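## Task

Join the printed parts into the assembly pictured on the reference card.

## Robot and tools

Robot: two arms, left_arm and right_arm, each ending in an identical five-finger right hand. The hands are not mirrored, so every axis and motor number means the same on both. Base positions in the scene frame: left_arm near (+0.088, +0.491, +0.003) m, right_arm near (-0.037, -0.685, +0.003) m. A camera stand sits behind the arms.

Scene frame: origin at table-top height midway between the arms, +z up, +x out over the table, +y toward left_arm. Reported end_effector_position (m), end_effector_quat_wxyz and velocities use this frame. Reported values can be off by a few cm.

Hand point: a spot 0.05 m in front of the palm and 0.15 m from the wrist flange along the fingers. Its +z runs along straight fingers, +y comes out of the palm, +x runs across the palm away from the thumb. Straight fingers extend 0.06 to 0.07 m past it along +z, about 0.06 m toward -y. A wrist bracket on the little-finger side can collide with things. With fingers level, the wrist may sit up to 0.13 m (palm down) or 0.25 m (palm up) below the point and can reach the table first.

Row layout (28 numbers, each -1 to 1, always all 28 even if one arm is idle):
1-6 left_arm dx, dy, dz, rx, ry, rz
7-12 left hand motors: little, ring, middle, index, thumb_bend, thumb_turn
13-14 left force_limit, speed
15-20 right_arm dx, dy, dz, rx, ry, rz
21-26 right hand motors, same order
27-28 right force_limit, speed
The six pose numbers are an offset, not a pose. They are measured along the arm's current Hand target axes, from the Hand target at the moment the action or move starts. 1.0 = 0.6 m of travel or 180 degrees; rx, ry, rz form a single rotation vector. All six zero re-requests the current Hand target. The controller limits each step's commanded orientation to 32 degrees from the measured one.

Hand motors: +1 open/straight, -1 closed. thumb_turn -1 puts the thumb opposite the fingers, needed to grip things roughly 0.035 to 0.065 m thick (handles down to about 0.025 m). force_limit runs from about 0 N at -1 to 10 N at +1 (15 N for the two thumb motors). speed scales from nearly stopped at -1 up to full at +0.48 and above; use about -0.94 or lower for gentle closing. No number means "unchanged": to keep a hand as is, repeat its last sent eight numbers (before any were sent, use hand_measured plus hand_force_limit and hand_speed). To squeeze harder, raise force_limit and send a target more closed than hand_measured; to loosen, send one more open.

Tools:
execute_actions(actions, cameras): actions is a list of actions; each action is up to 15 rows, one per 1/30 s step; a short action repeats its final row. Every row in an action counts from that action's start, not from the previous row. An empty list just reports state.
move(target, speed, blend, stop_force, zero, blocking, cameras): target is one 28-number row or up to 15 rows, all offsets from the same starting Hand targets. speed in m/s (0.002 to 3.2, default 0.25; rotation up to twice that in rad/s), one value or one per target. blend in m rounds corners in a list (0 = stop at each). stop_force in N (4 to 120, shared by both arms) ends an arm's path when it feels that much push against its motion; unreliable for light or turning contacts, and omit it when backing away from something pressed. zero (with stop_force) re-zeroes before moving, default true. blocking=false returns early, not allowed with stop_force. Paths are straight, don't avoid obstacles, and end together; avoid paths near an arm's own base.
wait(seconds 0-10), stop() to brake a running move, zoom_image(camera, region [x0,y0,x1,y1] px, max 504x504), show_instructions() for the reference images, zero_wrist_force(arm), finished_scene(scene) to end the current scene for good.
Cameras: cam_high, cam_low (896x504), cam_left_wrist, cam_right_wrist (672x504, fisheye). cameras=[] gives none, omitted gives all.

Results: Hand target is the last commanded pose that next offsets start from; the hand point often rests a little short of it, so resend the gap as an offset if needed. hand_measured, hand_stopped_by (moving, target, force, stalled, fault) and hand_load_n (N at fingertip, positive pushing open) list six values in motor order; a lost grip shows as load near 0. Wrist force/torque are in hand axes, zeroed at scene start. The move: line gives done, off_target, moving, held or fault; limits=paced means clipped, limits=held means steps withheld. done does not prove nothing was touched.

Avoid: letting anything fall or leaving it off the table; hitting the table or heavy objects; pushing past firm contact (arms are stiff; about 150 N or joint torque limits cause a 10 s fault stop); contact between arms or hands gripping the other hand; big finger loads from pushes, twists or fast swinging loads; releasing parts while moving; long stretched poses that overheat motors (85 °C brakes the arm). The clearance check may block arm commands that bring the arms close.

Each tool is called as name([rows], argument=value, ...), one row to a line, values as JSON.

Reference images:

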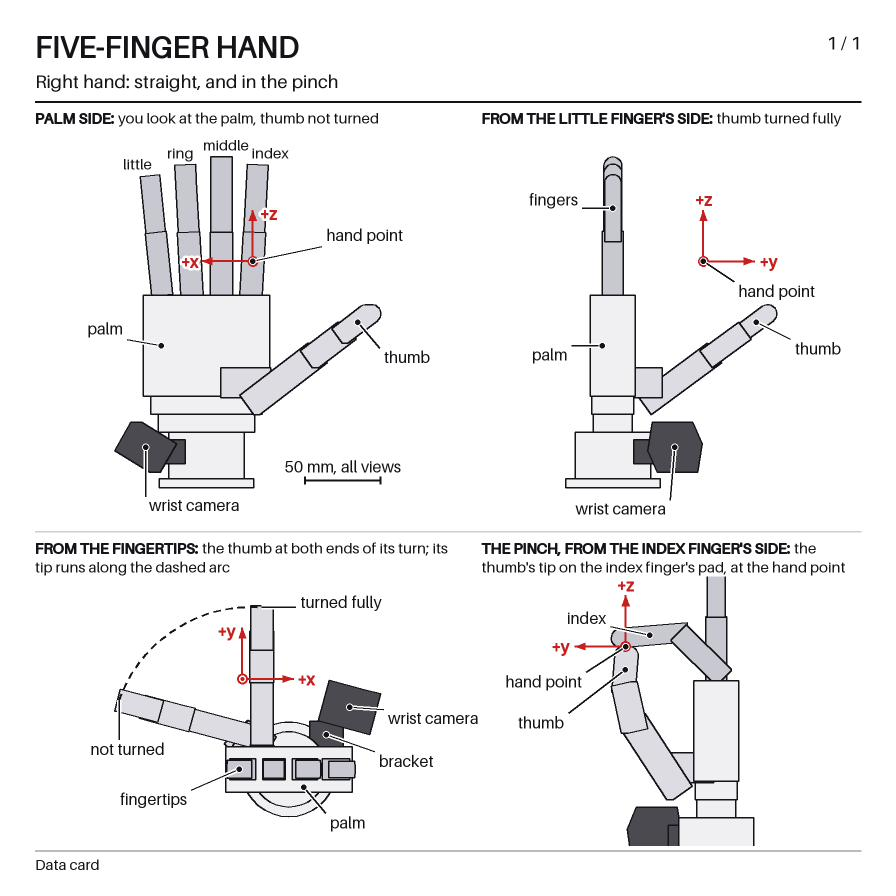

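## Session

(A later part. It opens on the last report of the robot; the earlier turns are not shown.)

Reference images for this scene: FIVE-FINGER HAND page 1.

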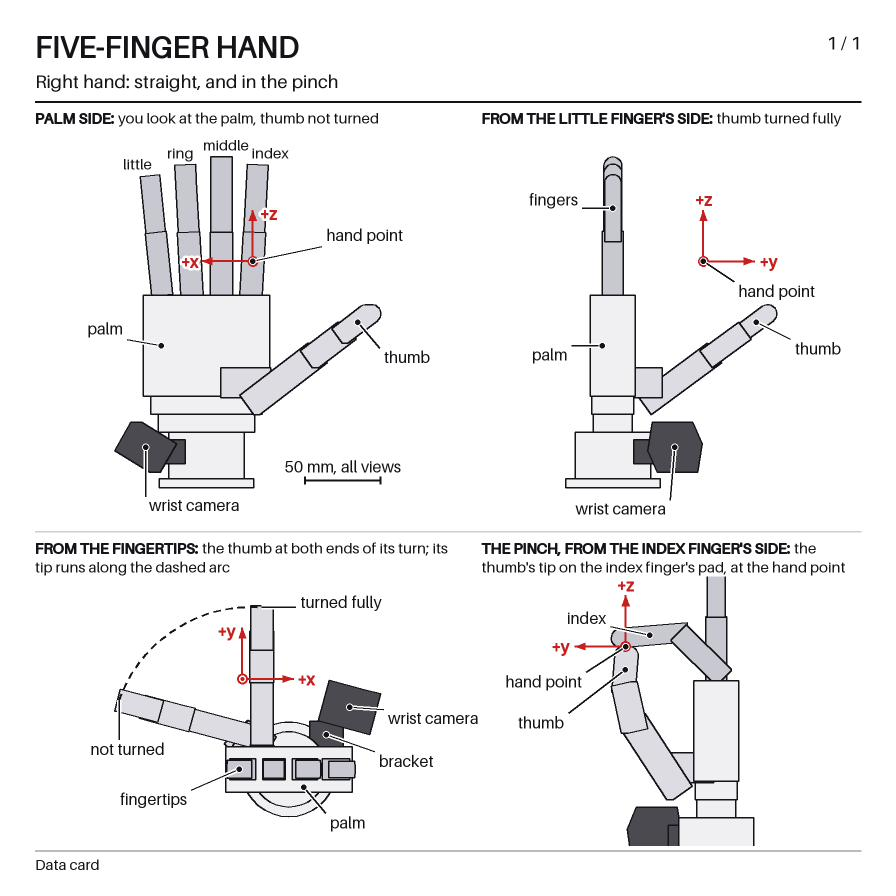

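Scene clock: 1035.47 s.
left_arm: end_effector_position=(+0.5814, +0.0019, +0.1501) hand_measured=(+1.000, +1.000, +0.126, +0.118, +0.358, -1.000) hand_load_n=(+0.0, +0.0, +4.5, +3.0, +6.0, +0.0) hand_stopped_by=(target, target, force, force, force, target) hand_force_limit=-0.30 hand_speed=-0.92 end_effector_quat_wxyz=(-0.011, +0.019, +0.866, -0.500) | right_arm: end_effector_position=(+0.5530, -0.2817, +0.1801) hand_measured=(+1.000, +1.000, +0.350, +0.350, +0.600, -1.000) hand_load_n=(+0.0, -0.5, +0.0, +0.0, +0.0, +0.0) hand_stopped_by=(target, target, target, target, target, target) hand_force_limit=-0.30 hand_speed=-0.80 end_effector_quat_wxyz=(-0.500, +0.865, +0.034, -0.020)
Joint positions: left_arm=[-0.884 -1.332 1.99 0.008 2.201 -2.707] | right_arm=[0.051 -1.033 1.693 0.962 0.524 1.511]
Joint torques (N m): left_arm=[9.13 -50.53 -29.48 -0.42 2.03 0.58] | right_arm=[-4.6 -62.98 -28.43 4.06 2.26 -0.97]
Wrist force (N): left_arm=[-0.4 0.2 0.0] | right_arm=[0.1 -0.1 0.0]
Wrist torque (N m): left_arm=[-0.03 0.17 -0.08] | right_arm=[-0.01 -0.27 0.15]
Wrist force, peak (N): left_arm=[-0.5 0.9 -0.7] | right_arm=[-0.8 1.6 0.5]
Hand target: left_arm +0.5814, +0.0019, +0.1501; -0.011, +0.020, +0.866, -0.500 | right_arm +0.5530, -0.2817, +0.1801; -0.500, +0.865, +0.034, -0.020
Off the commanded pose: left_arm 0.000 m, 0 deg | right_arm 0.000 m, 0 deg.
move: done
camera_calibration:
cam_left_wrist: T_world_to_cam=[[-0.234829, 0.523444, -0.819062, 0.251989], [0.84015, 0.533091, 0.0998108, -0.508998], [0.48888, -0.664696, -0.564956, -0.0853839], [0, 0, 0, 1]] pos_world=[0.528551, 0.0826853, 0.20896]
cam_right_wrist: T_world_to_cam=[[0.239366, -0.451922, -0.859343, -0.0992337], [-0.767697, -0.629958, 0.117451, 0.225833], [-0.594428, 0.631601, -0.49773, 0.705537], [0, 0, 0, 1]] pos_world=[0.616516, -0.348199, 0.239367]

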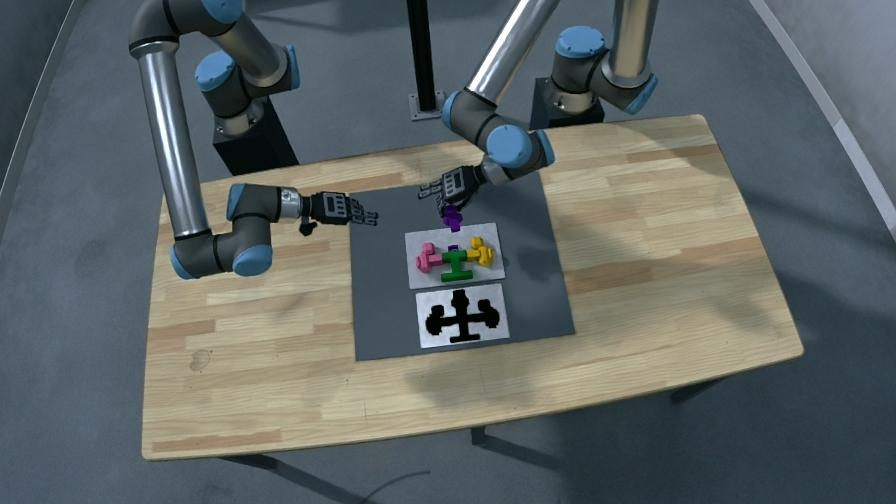

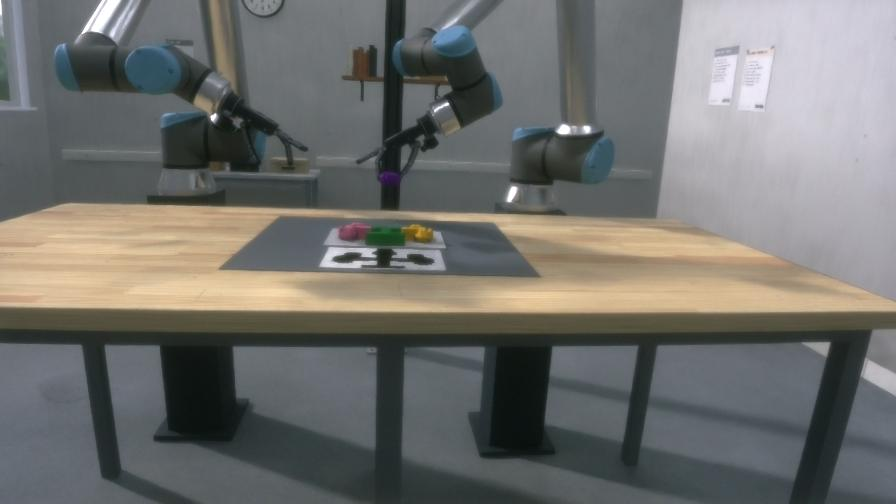

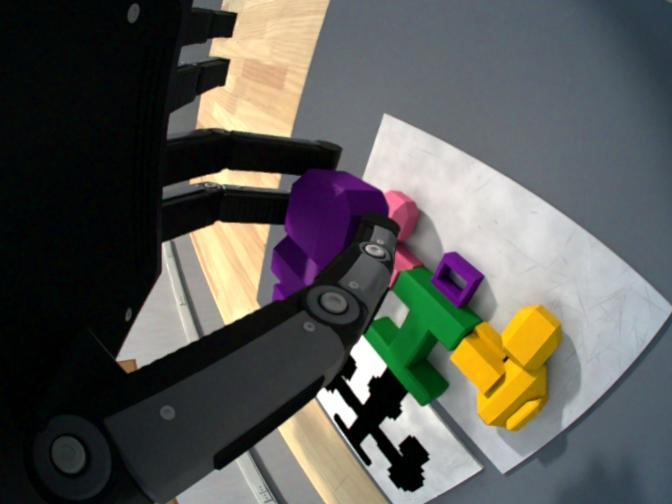

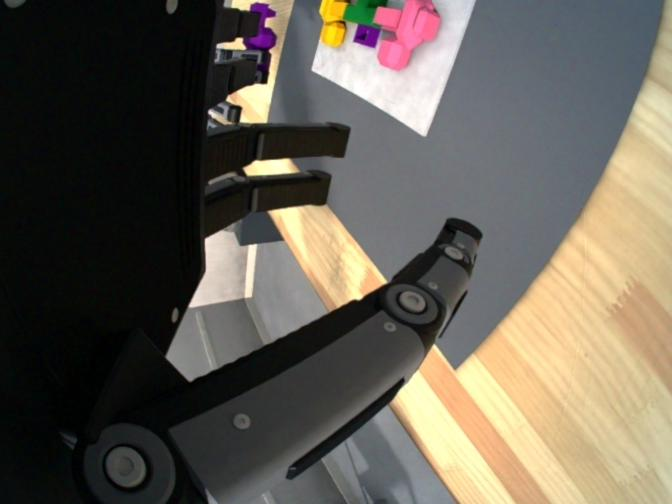

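move(target=[-0.0012, 0.1334, 0.0857, 0, 0, 0, 1, 1, -0.2, -0.2, 0, -1, -0.3, -0.92, 0, 0, 0, 0, 0, 0, 1, 1, 0.35, 0.35, 0.6, -1, -0.3, -0.8], speed=0.1, stop_force=6, cameras=["cam_high", "cam_low", "cam_right_wrist"])

zoom_image(camera="cam_high", region=[430, 215, 490, 265])

zoom_image(camera="cam_low", region=[350, 200, 420, 250])

zoom_image(camera="cam_right_wrist", region=[220, 0, 460, 140])

Scene clock: 1092.47 s.
left_arm: end_effector_position=(+0.5820, -0.0027, +0.0551) hand_measured=(+1.000, +1.000, +0.126, +0.118, +0.358, -1.000) hand_load_n=(+0.0, +0.0, +4.5, +3.5, +5.5, +0.0) hand_stopped_by=(target, target, force, force, force, target) hand_force_limit=-0.30 hand_speed=-0.92 end_effector_quat_wxyz=(-0.011, +0.019, +0.866, -0.500) | right_arm: end_effector_position=(+0.5530, -0.2817, +0.1801) hand_measured=(+1.000, +1.000, +0.350, +0.350, +0.600, -1.000) hand_load_n=(+0.0, +0.0, +0.0, +0.0, +0.0, +0.0) hand_stopped_by=(target, target, target, target, target, target) hand_force_limit=-0.30 hand_speed=-0.80 end_effector_quat_wxyz=(-0.500, +0.865, +0.034, -0.020)
Joint positions: left_arm=[-0.889 -1.212 2.044 -0.168 2.197 -2.711] | right_arm=[0.051 -1.033 1.693 0.962 0.524 1.511]
Joint torques (N m): left_arm=[6.4 -59.28 -40.06 -2.15 2.16 -0.06] | right_arm=[-14.22 -59.62 -23.82 4.44 2.52 -0.48]
Wrist force (N): left_arm=[-0.5 0.0 0.0] | right_arm=[0.4 -0.3 0.0]
Wrist torque (N m): left_arm=[-0.04 0.16 -0.12] | right_arm=[-0.04 -0.32 0.15]
Wrist force, peak (N): left_arm=[-0.4 -1.5 -0.6] | right_arm=[-0.4 -0.9 -0.2]
Hand target: left_arm +0.5820, -0.0027, +0.0551; -0.011, +0.020, +0.866, -0.500 | right_arm +0.5530, -0.2817, +0.1801; -0.500, +0.865, +0.034, -0.020
Off the commanded pose: left_arm 0.000 m, 0 deg | right_arm 0.000 m, 0 deg.
move: done
camera_calibration:
cam_right_wrist: T_world_to_cam=[[0.239402, -0.451892, -0.859348, -0.0992442], [-0.767685, -0.629979, 0.117411, 0.225828], [-0.594429, 0.631601, -0.49773, 0.705537], [0, 0, 0, 1]] pos_world=[0.616516, -0.348199, 0.239367]
Images, in order (width x height): cam_high 896x504, cam_low 896x504, cam_right_wrist 672x504.

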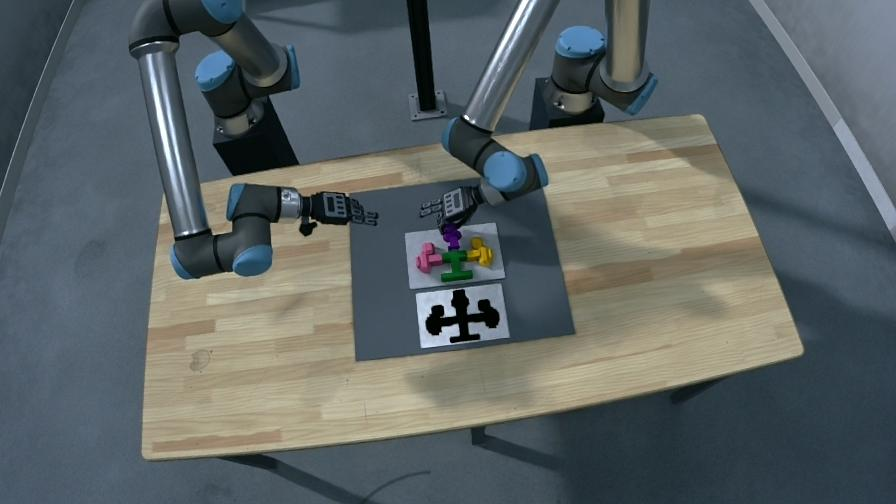

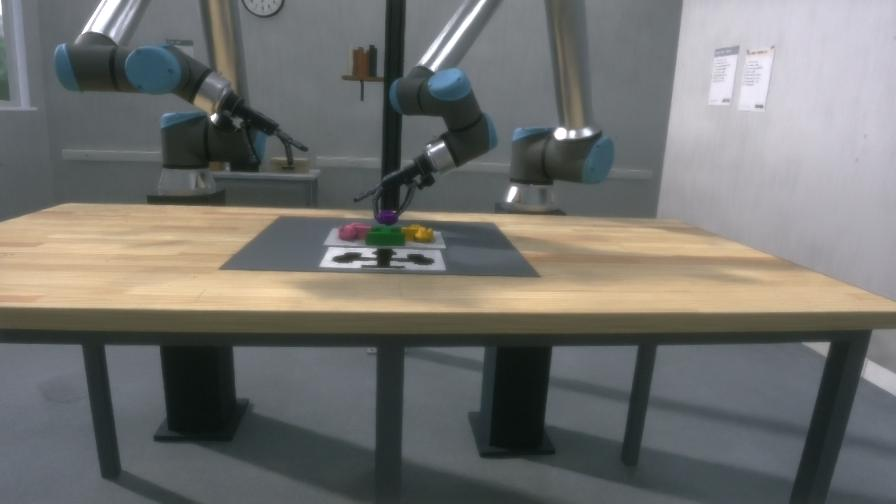

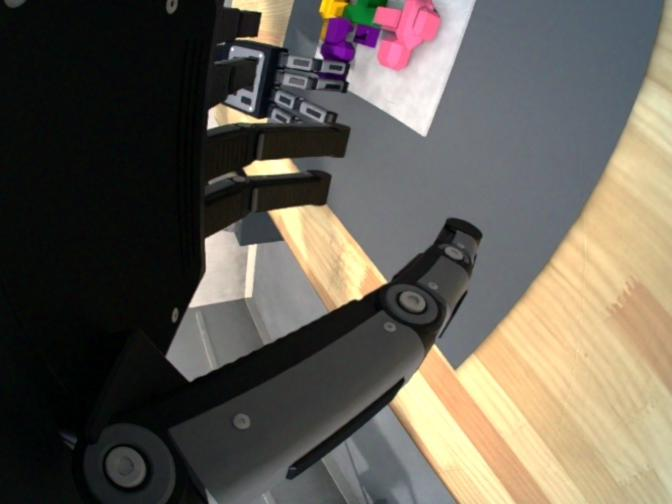

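Scaled by 8.400 from the camera's 896x504 image, which has a finer 1280x720 frame.

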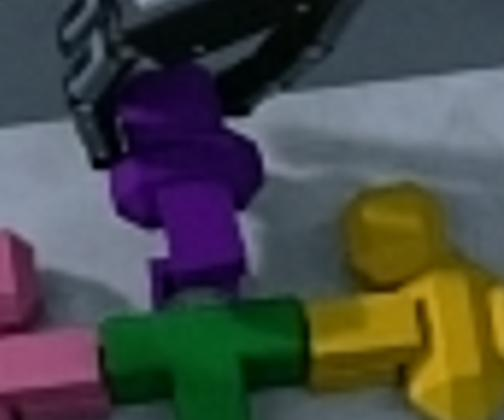

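Scaled by 7.200 from the camera's 896x504 image, which has a finer 1280x720 frame.

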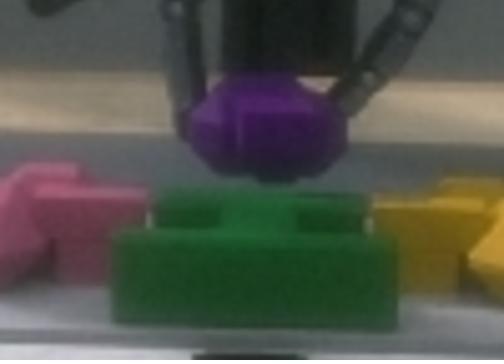

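Scaled by 2.100 from the camera's 672x504 image, which has a finer 960x720 frame.

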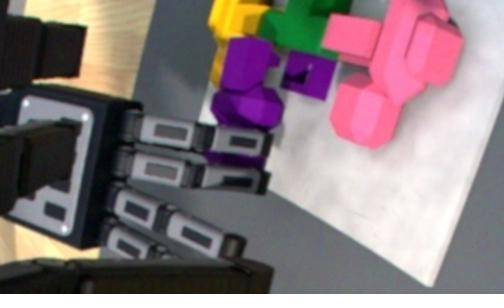

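zoom_image(camera="cam_right_wrist", region=[315, 0, 385, 70])

zoom_image(camera="cam_low", region=[370, 205, 406, 241])

zoom_image(camera="cam_high", region=[438, 230, 474, 266])

Scaled by 7.200 from the camera's 672x504 image, which has a finer 960x720 frame.

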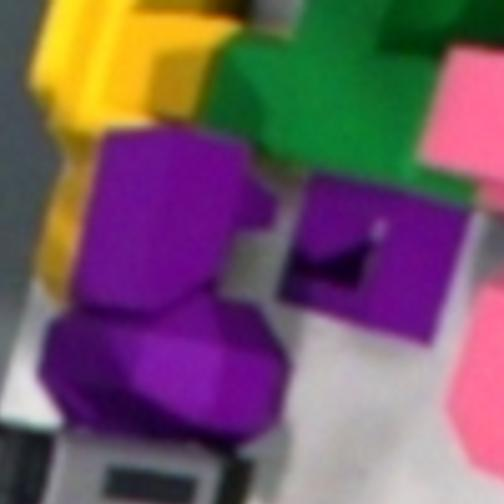

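Scaled by 14.000 from the camera's 896x504 image, which has a finer 1280x720 frame.

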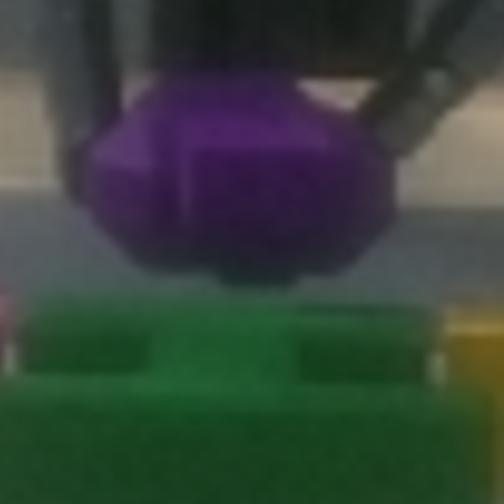

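Scaled by 14.000 from the camera's 896x504 image, which has a finer 1280x720 frame.

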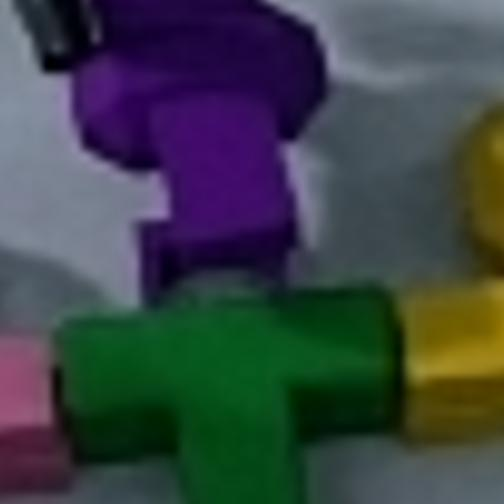

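move(target=[0, 0.0163, 0.0117, 0, 0.01443, 0.00833, 1, 1, -0.2, -0.2, 0, -1, -0.3, -0.92, 0, 0, 0, 0, 0, 0, 1, 1, 0.35, 0.35, 0.6, -1, -0.3, -0.8], speed=0.03, stop_force=5, cameras=["cam_high", "cam_low", "cam_right_wrist"])

zoom_image(camera="cam_high", region=[438, 230, 474, 266])

zoom_image(camera="cam_low", region=[366, 209, 408, 251])

zoom_image(camera="cam_right_wrist", region=[315, 0, 385, 70])

Scene clock: 1131.83 s.
left_arm: end_effector_position=(+0.5819, -0.0039, +0.0431) hand_measured=(+1.000, +1.000, +0.126, +0.118, +0.358, -1.000) hand_load_n=(+0.0, +0.0, +4.5, +3.0, +5.5, -0.5) hand_stopped_by=(target, target, force, force, force, target) hand_force_limit=-0.30 hand_speed=-0.92 end_effector_quat_wxyz=(-0.024, +0.042, +0.865, -0.500) | right_arm: end_effector_position=(+0.5530, -0.2817, +0.1801) hand_measured=(+1.000, +1.000, +0.350, +0.350, +0.600, -1.000) hand_load_n=(+0.0, +0.0, -0.5, +0.0, +0.0, +0.0) hand_stopped_by=(target, target, target, target, target, target) hand_force_limit=-0.30 hand_speed=-0.80 end_effector_quat_wxyz=(-0.500, +0.865, +0.034, -0.020)
Joint positions: left_arm=[-0.874 -1.177 2.026 -0.153 2.25 -2.657] | right_arm=[0.051 -1.033 1.693 0.962 0.524 1.511]
Joint torques (N m): left_arm=[-13.78 -79.61 -16.14 -2.14 -2.49 -3.34] | right_arm=[-14.51 -63.57 -23.88 2.32 2.7 0.8]
Wrist force (N): left_arm=[-0.4 0.1 -0.1] | right_arm=[0.1 -0.5 -0.1]
Wrist torque (N m): left_arm=[0.00 0.18 -0.24] | right_arm=[-0.07 -0.25 0.13]
Wrist force, peak (N): left_arm=[-0.7 0.0 0.4] | right_arm=[0.4 -1.0 0.4]
Hand target: left_arm +0.5819, -0.0039, +0.0431; -0.024, +0.042, +0.865, -0.500 | right_arm +0.5530, -0.2817, +0.1801; -0.500, +0.865, +0.034, -0.020
Off the commanded pose: left_arm 0.000 m, 0 deg | right_arm 0.000 m, 0 deg.
move: done
camera_calibration:
cam_right_wrist: T_world_to_cam=[[0.239402, -0.451892, -0.859348, -0.0992442], [-0.767685, -0.629979, 0.117411, 0.225828], [-0.594429, 0.631601, -0.49773, 0.705537], [0, 0, 0, 1]] pos_world=[0.616516, -0.348199, 0.239367]
Images, in order (width x height): cam_high 896x504, cam_low 896x504, cam_right_wrist 672x504.

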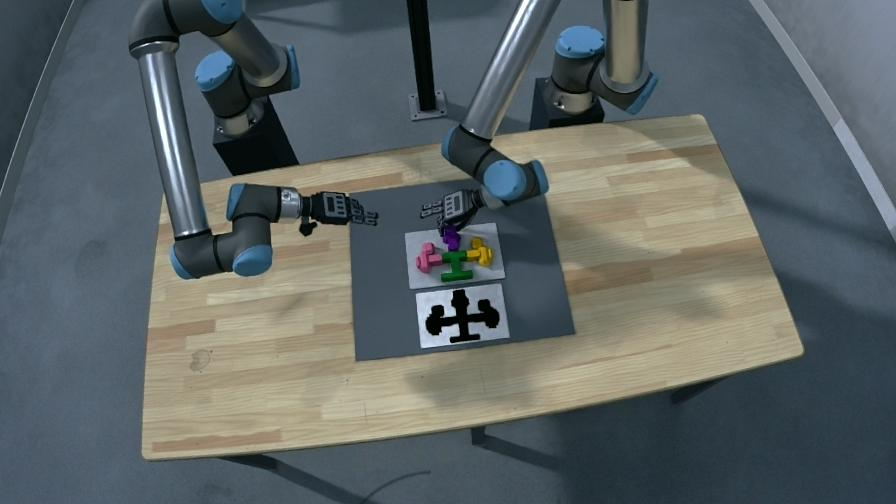

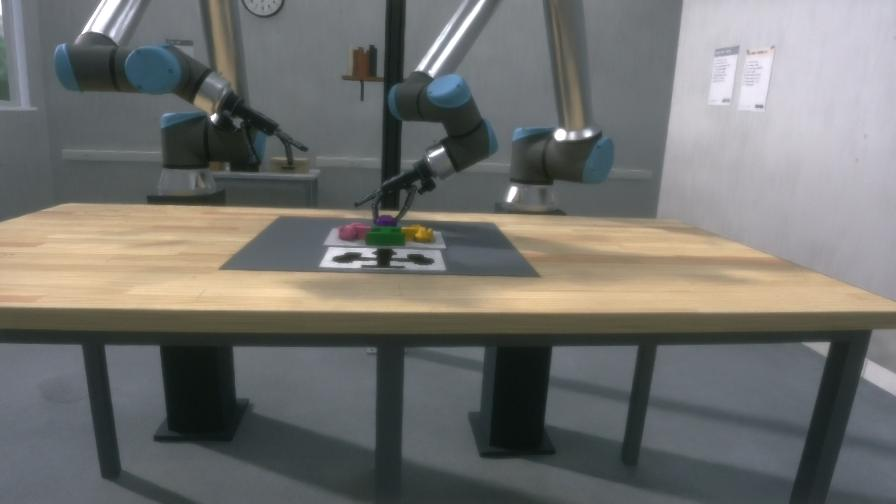

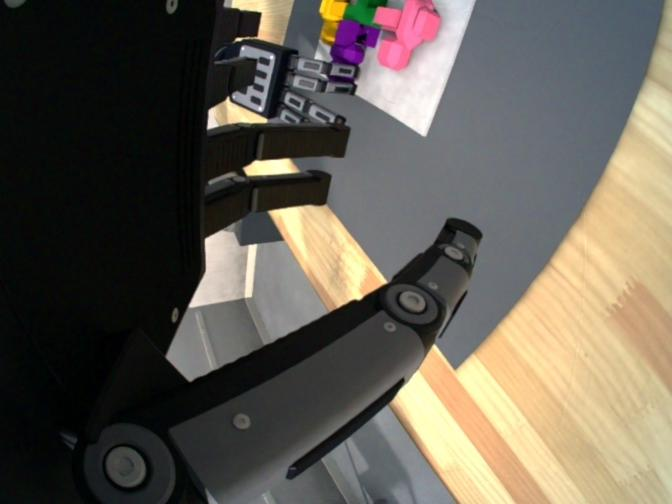

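Scaled by 14.000 from the camera's 896x504 image, which has a finer 1280x720 frame.

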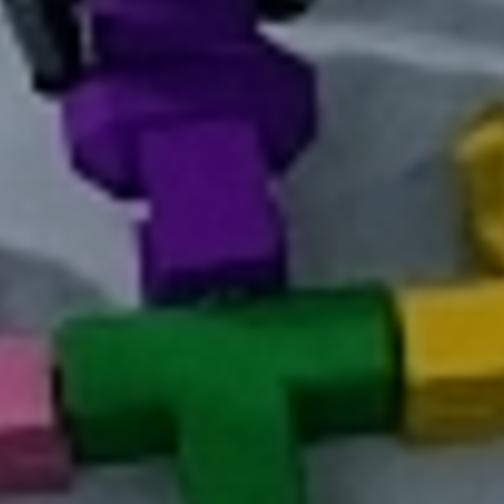

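Scaled by 12.000 from the camera's 896x504 image, which has a finer 1280x720 frame.

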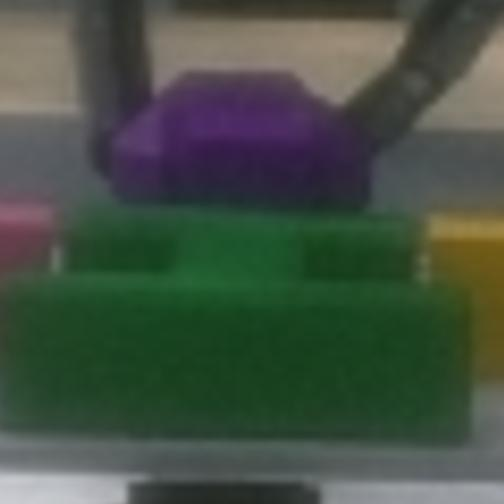

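Scaled by 7.200 from the camera's 672x504 image, which has a finer 960x720 frame.

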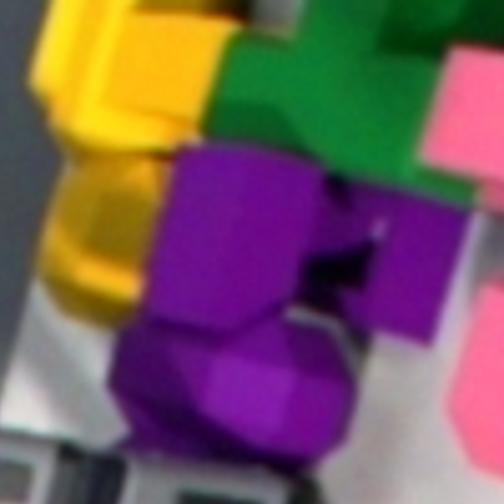

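move(target=[0, 0.01313, 0.00758, 0, 0, 0, 1, 1, -0.2, -0.2, 0, -1, -0.3, -0.92, 0, 0, 0, 0, 0, 0, 1, 1, 0.35, 0.35, 0.6, -1, -0.3, -0.8], speed=0.01, stop_force=4, cameras=["cam_high", "cam_low", "cam_right_wrist"])

zoom_image(camera="cam_high", region=[438, 230, 474, 266])

zoom_image(camera="cam_right_wrist", region=[315, 0, 385, 70])

Scene clock: 1141.10 s.
left_arm: end_effector_position=(+0.5819, -0.0039, +0.0340) hand_measured=(+1.000, +1.000, +0.126, +0.118, +0.358, -1.000) hand_load_n=(+0.0, +0.0, +4.5, +4.0, +5.0, -1.0) hand_stopped_by=(target, target, force, force, force, target) hand_force_limit=-0.30 hand_speed=-0.92 end_effector_quat_wxyz=(-0.024, +0.042, +0.865, -0.500) | right_arm: end_effector_position=(+0.5530, -0.2817, +0.1801) hand_measured=(+1.000, +1.000, +0.350, +0.350, +0.600, -1.000) hand_load_n=(+0.0, +0.0, +0.0, +0.0, +0.0, +0.0) hand_stopped_by=(target, target, target, target, target, target) hand_force_limit=-0.30 hand_speed=-0.80 end_effector_quat_wxyz=(-0.500, +0.865, +0.034, -0.020)
Joint positions: left_arm=[-0.874 -1.164 2.03 -0.169 2.25 -2.657] | right_arm=[0.051 -1.033 1.693 0.962 0.524 1.511]
Joint torques (N m): left_arm=[-7.16 -79.84 -34.07 3.37 -2.3 -3.03] | right_arm=[-13.66 -64.06 -22.82 2.31 2.04 0.64]
Wrist force (N): left_arm=[3.1 -0.6 0.4] | right_arm=[-0.1 -0.9 -0.1]
Wrist torque (N m): left_arm=[0.05 0.17 -0.19] | right_arm=[-0.14 -0.23 0.10]
Wrist force, peak (N): left_arm=[3.0 -1.2 0.0] | right_arm=[0.2 -1.0 -0.2]
Hand target: left_arm +0.5819, -0.0039, +0.0340; -0.024, +0.042, +0.865, -0.500 | right_arm +0.5530, -0.2817, +0.1801; -0.500, +0.865, +0.034, -0.020
Off the commanded pose: left_arm 0.000 m, 0 deg | right_arm 0.000 m, 0 deg.
move: done
camera_calibration:
cam_right_wrist: T_world_to_cam=[[0.239402, -0.451892, -0.859348, -0.0992442], [-0.767685, -0.629979, 0.117411, 0.225828], [-0.594429, 0.631601, -0.49773, 0.705537], [0, 0, 0, 1]] pos_world=[0.616516, -0.348199, 0.239367]
Images, in order (width x height): cam_high 896x504, cam_low 896x504, cam_right_wrist 672x504.

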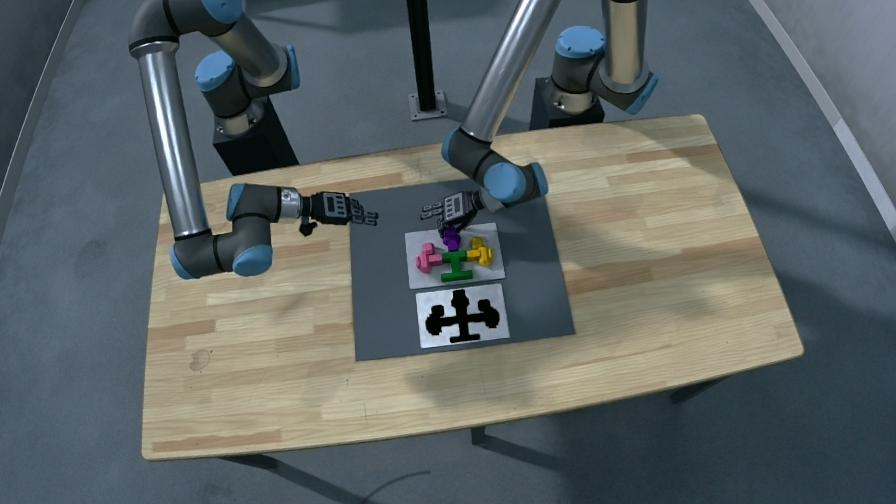

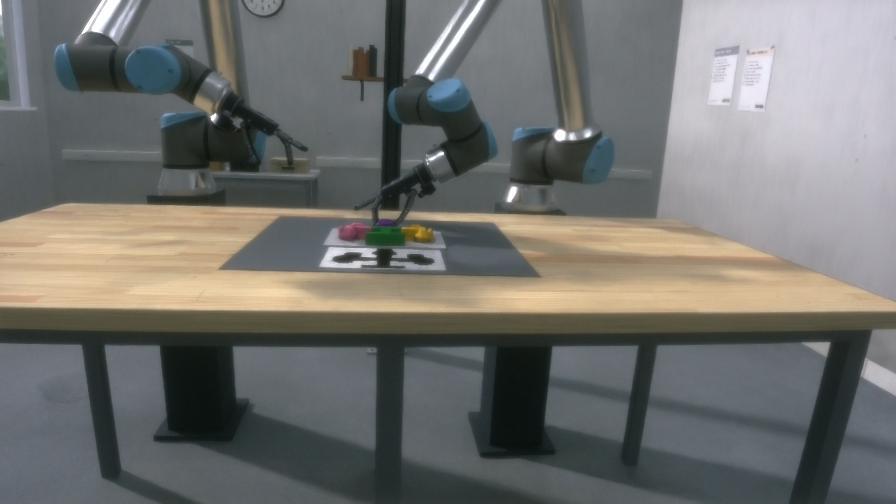

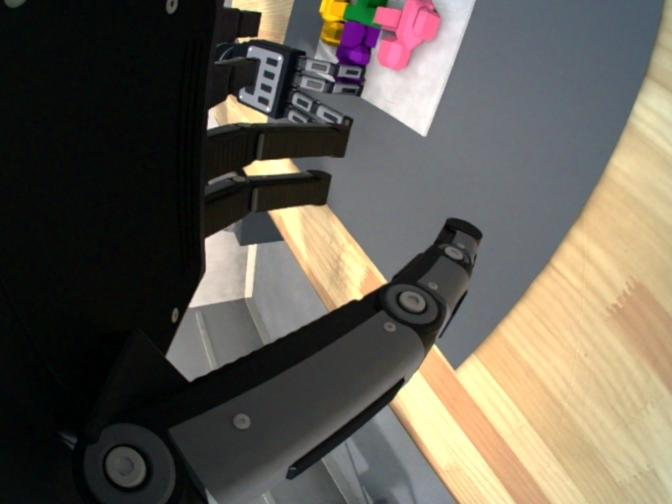

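Scaled by 14.000 from the camera's 896x504 image, which has a finer 1280x720 frame.

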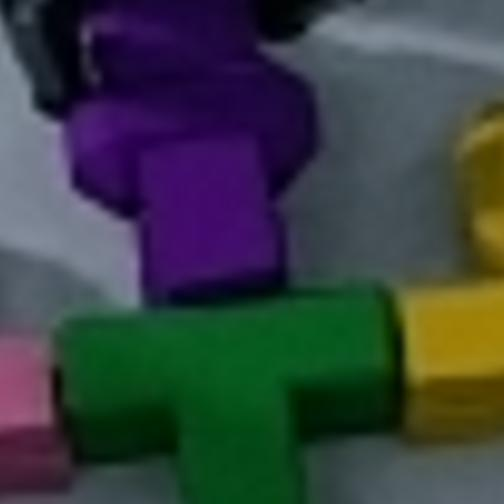

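Scaled by 7.200 from the camera's 672x504 image, which has a finer 960x720 frame.

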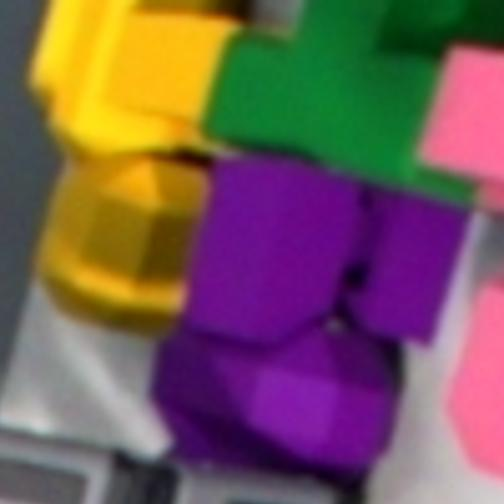

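move(target=[0.0019, 0, 0, 0, 0, 0, 1, 1, -0.2, -0.2, 0, -1, -0.3, -0.92, 0, 0, 0, 0, 0, 0, 1, 1, 0.35, 0.35, 0.6, -1, -0.3, -0.8], speed=0.01, cameras=[])

move(target=[0, 0.01155, 0.00667, 0, 0, 0, 1, 1, -0.2, -0.2, 0, -1, -0.3, -0.92, 0, 0, 0, 0, 0, 0, 1, 1, 0.35, 0.35, 0.6, -1, -0.3, -0.8], speed=0.01, stop_force=7, cameras=["cam_high", "cam_low", "cam_right_wrist"])

zoom_image(camera="cam_high", region=[438, 230, 474, 266])

zoom_image(camera="cam_right_wrist", region=[315, 0, 385, 70])

Scene clock: 1148.10 s.
left_arm: end_effector_position=(+0.5808, -0.0038, +0.0340) hand_measured=(+1.000, +1.000, +0.126, +0.118, +0.358, -1.000) hand_load_n=(+0.0, +0.0, +4.0, +2.5, +5.0, +0.0) hand_stopped_by=(target, target, force, force, force, target) hand_force_limit=-0.30 hand_speed=-0.92 end_effector_quat_wxyz=(-0.024, +0.042, +0.865, -0.500) | right_arm: end_effector_position=(+0.5530, -0.2817, +0.1801) hand_measured=(+1.000, +1.000, +0.350, +0.350, +0.600, -1.000) hand_load_n=(+0.0, -0.5, +0.0, +0.0, +0.0, +0.0) hand_stopped_by=(target, target, target, target, target, target) hand_force_limit=-0.30 hand_speed=-0.80 end_effector_quat_wxyz=(-0.500, +0.865, +0.034, -0.020)
Joint positions: left_arm=[-0.876 -1.166 2.032 -0.171 2.248 -2.659] | right_arm=[0.051 -1.033 1.693 0.962 0.524 1.511]
Joint torques (N m): left_arm=[-8.74 -74.42 -18.28 -1.48 -2.13 -2.99] | right_arm=[-14.95 -66.26 -23.42 2.23 2.27 0.7]
Wrist force (N): left_arm=[-0.1 0.2 0.1] | right_arm=[0.1 -0.4 -0.3]
Wrist torque (N m): left_arm=[0.01 0.15 -0.10] | right_arm=[-0.04 -0.25 0.13]
Wrist force, peak (N): left_arm=[3.3 -0.8 0.0] | right_arm=[0.2 -1.0 -0.4]
Hand target: left_arm +0.5808, -0.0038, +0.0340; -0.024, +0.042, +0.865, -0.500 | right_arm +0.5530, -0.2817, +0.1801; -0.500, +0.865, +0.034, -0.020
Off the commanded pose: left_arm 0.000 m, 0 deg | right_arm 0.000 m, 0 deg.
move: done
No camera images: "cameras" was empty.

Scene clock: 1149.80 s.
left_arm: end_effector_position=(+0.5808, -0.0038, +0.0299) hand_measured=(+1.000, +1.000, +0.126, +0.118, +0.358, -1.000) hand_load_n=(+0.0, +0.0, +4.5, +2.0, +4.5, +0.0) hand_stopped_by=(target, target, force, force, force, target) hand_force_limit=-0.30 hand_speed=-0.92 end_effector_quat_wxyz=(-0.024, +0.042, +0.865, -0.500) | right_arm: end_effector_position=(+0.5530, -0.2817, +0.1801) hand_measured=(+1.000, +1.000, +0.350, +0.350, +0.600, -1.000) hand_load_n=(+0.0, +0.0, +0.0, +0.0, +0.0, +0.0) hand_stopped_by=(target, target, target, target, target, target) hand_force_limit=-0.30 hand_speed=-0.80 end_effector_quat_wxyz=(-0.500, +0.865, +0.034, -0.020)
Joint positions: left_arm=[-0.876 -1.16 2.034 -0.178 2.248 -2.659] | right_arm=[0.051 -1.033 1.693 0.962 0.524 1.511]
Joint torques (N m): left_arm=[-7.74 -80.63 -38.8 3.1 -0.74 -1.21] | right_arm=[-14.36 -67.45 -22.97 2.19 2.28 0.59]
Wrist force (N): left_arm=[2.0 -0.4 0.5] | right_arm=[-0.1 -0.6 -0.4]
Wrist torque (N m): left_arm=[-0.01 0.22 -0.12] | right_arm=[-0.07 -0.23 0.12]
Wrist force, peak (N): left_arm=[2.1 -5.8 -5.2] | right_arm=[0.2 -0.6 -0.6]
Hand target: left_arm +0.5808, -0.0038, +0.0299; -0.024, +0.042, +0.865, -0.500 (not the last commanded pose) | right_arm +0.5530, -0.2817, +0.1801; -0.500, +0.865, +0.034, -0.020
Off the commanded pose: left_arm 0.004 m, 0 deg | right_arm 0.000 m, 0 deg.
move: contact (left_arm)
camera_calibration:
cam_right_wrist: T_world_to_cam=[[0.239402, -0.451892, -0.859348, -0.0992442], [-0.767685, -0.629979, 0.117411, 0.225828], [-0.594429, 0.631601, -0.49773, 0.705537], [0, 0, 0, 1]] pos_world=[0.616516, -0.348199, 0.239367]
Images, in order (width x height): cam_high 896x504, cam_low 896x504, cam_right_wrist 672x504.

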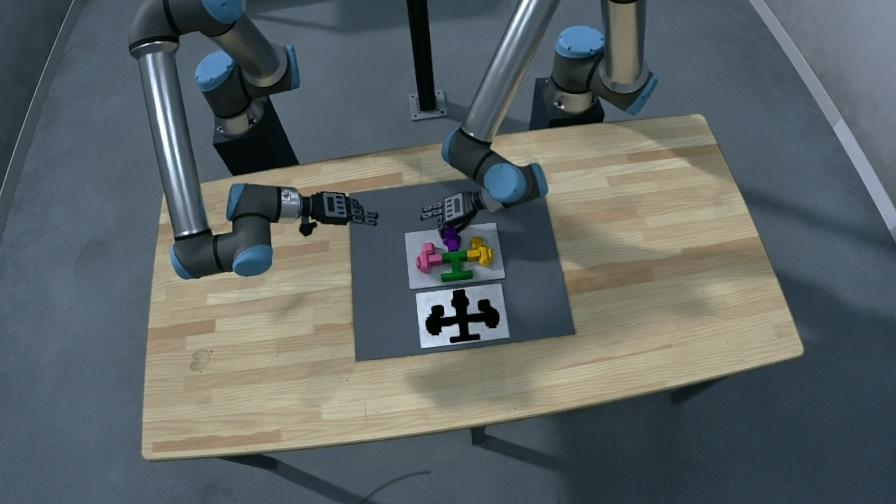

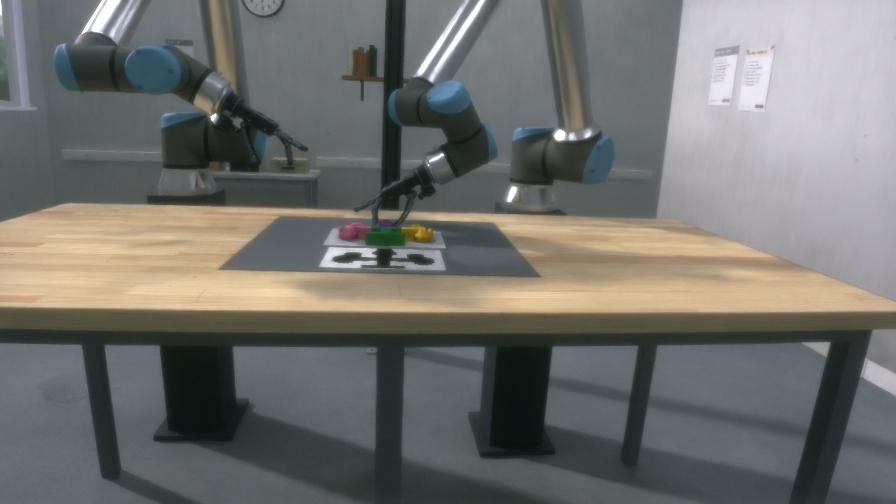

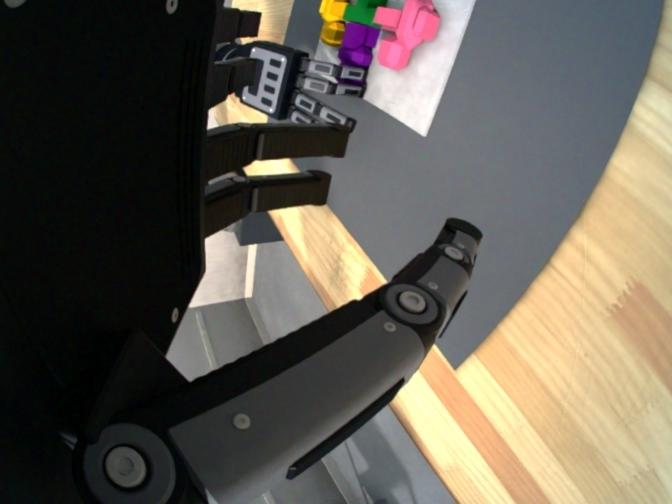

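Scaled by 14.000 from the camera's 896x504 image, which has a finer 1280x720 frame.

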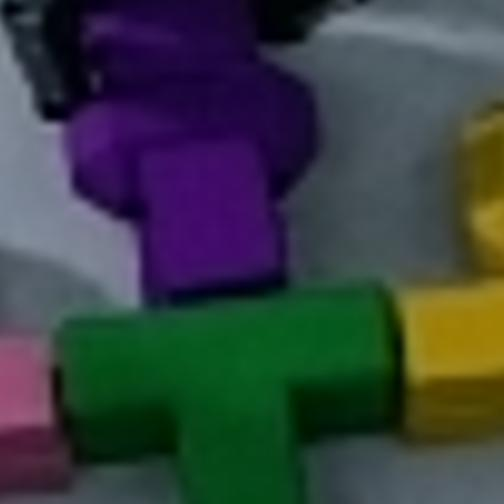

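Scaled by 7.200 from the camera's 672x504 image, which has a finer 960x720 frame.

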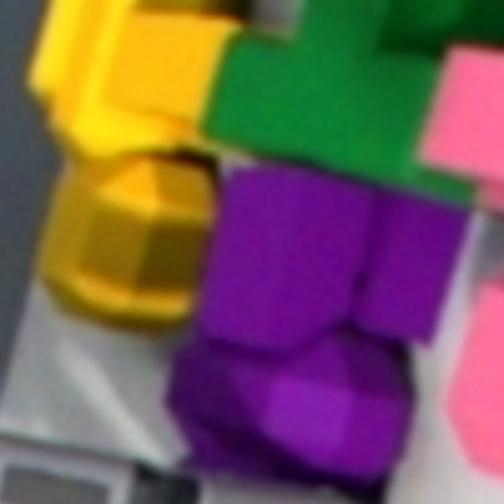

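move(target=[0.001, 0, 0, 0, 0, 0, 1, 1, -0.2, -0.2, 0, -1, -0.3, -0.92, 0, 0, 0, 0, 0, 0, 1, 1, 0.35, 0.35, 0.6, -1, -0.3, -0.8], speed=0.01, cameras=[])

move(target=[0, 0.0058, 0.0033, 0, 0, 0, 1, 1, -0.2, -0.2, 0, -1, -0.3, -0.92, 0, 0, 0, 0, 0, 0, 1, 1, 0.35, 0.35, 0.6, -1, -0.3, -0.8], speed=0.008, stop_force=9, cameras=["cam_high", "cam_low", "cam_right_wrist"])

zoom_image(camera="cam_right_wrist", region=[315, 0, 385, 70])

Scene clock: 1156.13 s.
left_arm: end_effector_position=(+0.5802, -0.0038, +0.0299) hand_measured=(+1.000, +1.000, +0.126, +0.118, +0.358, -1.000) hand_load_n=(+0.0, +0.0, +3.5, +0.5, +3.0, +0.5) hand_stopped_by=(target, target, force, force, force, target) hand_force_limit=-0.30 hand_speed=-0.92 end_effector_quat_wxyz=(-0.024, +0.042, +0.865, -0.500) | right_arm: end_effector_position=(+0.5530, -0.2817, +0.1801) hand_measured=(+1.000, +1.000, +0.350, +0.350, +0.600, -1.000) hand_load_n=(+0.0, +0.0, +0.0, +0.0, +0.0, +0.0) hand_stopped_by=(target, target, target, target, target, target) hand_force_limit=-0.30 hand_speed=-0.80 end_effector_quat_wxyz=(-0.500, +0.865, +0.034, -0.020)
Joint positions: left_arm=[-0.877 -1.161 2.035 -0.179 2.248 -2.659] | right_arm=[0.051 -1.033 1.693 0.962 0.524 1.511]
Joint torques (N m): left_arm=[-11.89 -76.62 -15.68 -1.71 -2.22 -3.12] | right_arm=[-14.75 -68.54 -23.06 2.17 2.06 0.45]
Wrist force (N): left_arm=[-0.5 -0.2 -0.4] | right_arm=[0.1 -0.5 -0.5]
Wrist torque (N m): left_arm=[0.03 0.21 -0.13] | right_arm=[-0.05 -0.25 0.13]
Wrist force, peak (N): left_arm=[2.1 0.0 1.0] | right_arm=[0.3 -0.8 -0.1]
Hand target: left_arm +0.5802, -0.0038, +0.0299; -0.024, +0.042, +0.865, -0.500 | right_arm +0.5530, -0.2817, +0.1801; -0.500, +0.865, +0.034, -0.020
Off the commanded pose: left_arm 0.000 m, 0 deg | right_arm 0.000 m, 0 deg.
move: done
No camera images: "cameras" was empty.

Scene clock: 1158.03 s.
left_arm: end_effector_position=(+0.5802, -0.0037, +0.0264) hand_measured=(+1.000, +1.000, +0.126, +0.118, +0.358, -1.000) hand_load_n=(+0.0, +0.0, +2.5, +1.0, +2.0, -0.5) hand_stopped_by=(target, target, force, force, force, target) hand_force_limit=-0.30 hand_speed=-0.92 end_effector_quat_wxyz=(-0.024, +0.042, +0.865, -0.500) | right_arm: end_effector_position=(+0.5530, -0.2817, +0.1801) hand_measured=(+1.000, +1.000, +0.350, +0.350, +0.600, -1.000) hand_load_n=(+0.0, +0.0, +0.0, +0.0, +0.0, +0.0) hand_stopped_by=(target, target, target, target, target, target) hand_force_limit=-0.30 hand_speed=-0.80 end_effector_quat_wxyz=(-0.500, +0.865, +0.034, -0.020)
Joint positions: left_arm=[-0.877 -1.156 2.036 -0.185 2.248 -2.659] | right_arm=[0.051 -1.033 1.693 0.962 0.524 1.511]
Joint torques (N m): left_arm=[-5.52 -74.45 -32.73 3.92 -0.34 -1.56] | right_arm=[-14.08 -68.75 -23.6 2.39 2.45 0.58]
Wrist force (N): left_arm=[1.2 -6.2 -4.2] | right_arm=[0.2 -0.4 -0.2]
Wrist torque (N m): left_arm=[0.21 0.30 -0.27] | right_arm=[-0.05 -0.28 0.14]
Wrist force, peak (N): left_arm=[3.5 -13.6 -10.7] | right_arm=[0.5 -0.8 -0.1]
Hand target: left_arm +0.5802, -0.0038, +0.0264; -0.024, +0.042, +0.865, -0.500 (not the last commanded pose) | right_arm +0.5530, -0.2817, +0.1801; -0.500, +0.865, +0.034, -0.020
Off the commanded pose: left_arm 0.001 m, 0 deg | right_arm 0.000 m, 0 deg.
move: contact (left_arm)
camera_calibration:
cam_right_wrist: T_world_to_cam=[[0.239402, -0.451892, -0.859348, -0.0992442], [-0.767685, -0.629979, 0.117411, 0.225828], [-0.594429, 0.631601, -0.49773, 0.705537], [0, 0, 0, 1]] pos_world=[0.616516, -0.348199, 0.239367]
Images, in order (width x height): cam_high 896x504, cam_low 896x504, cam_right_wrist 672x504.

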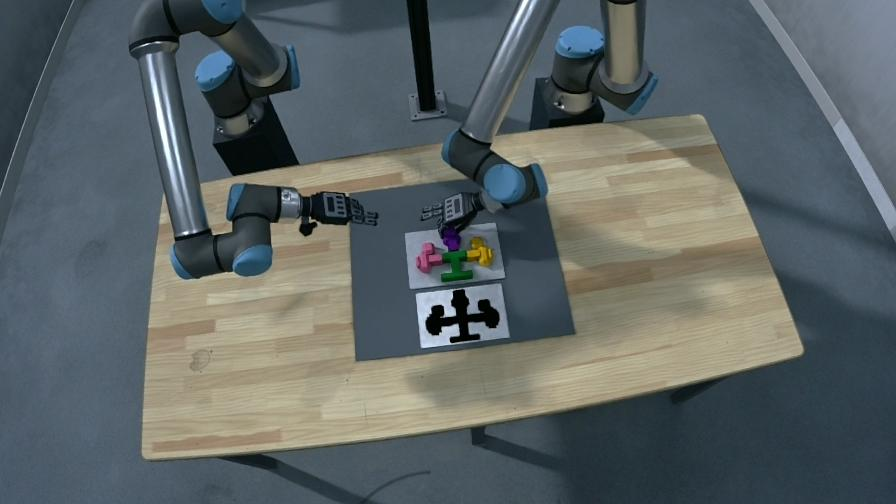

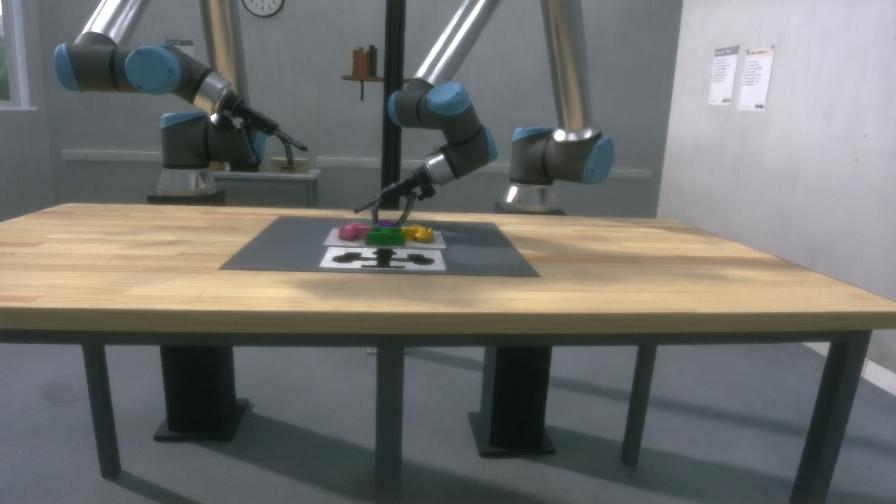

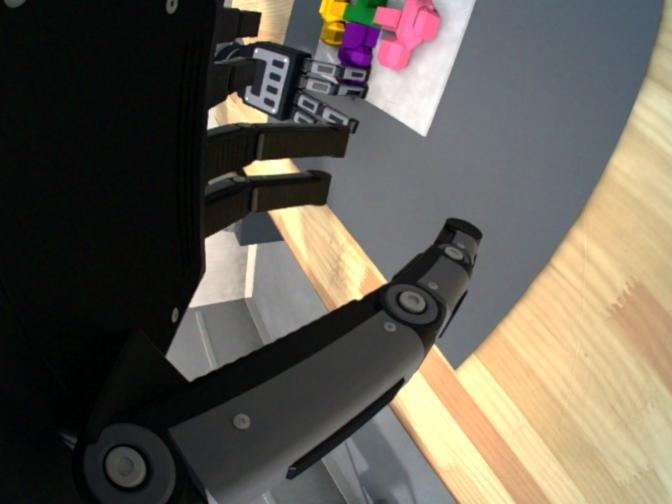

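Scaled by 7.200 from the camera's 672x504 image, which has a finer 960x720 frame.

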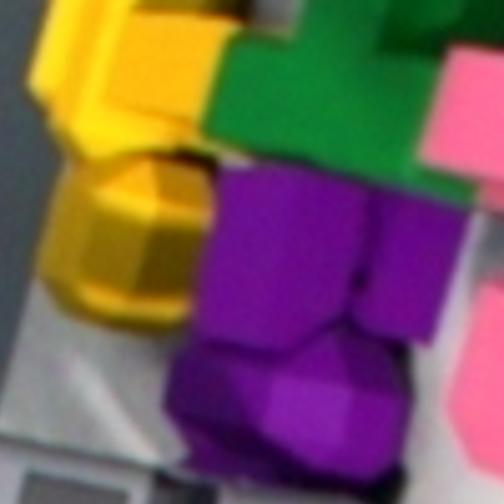

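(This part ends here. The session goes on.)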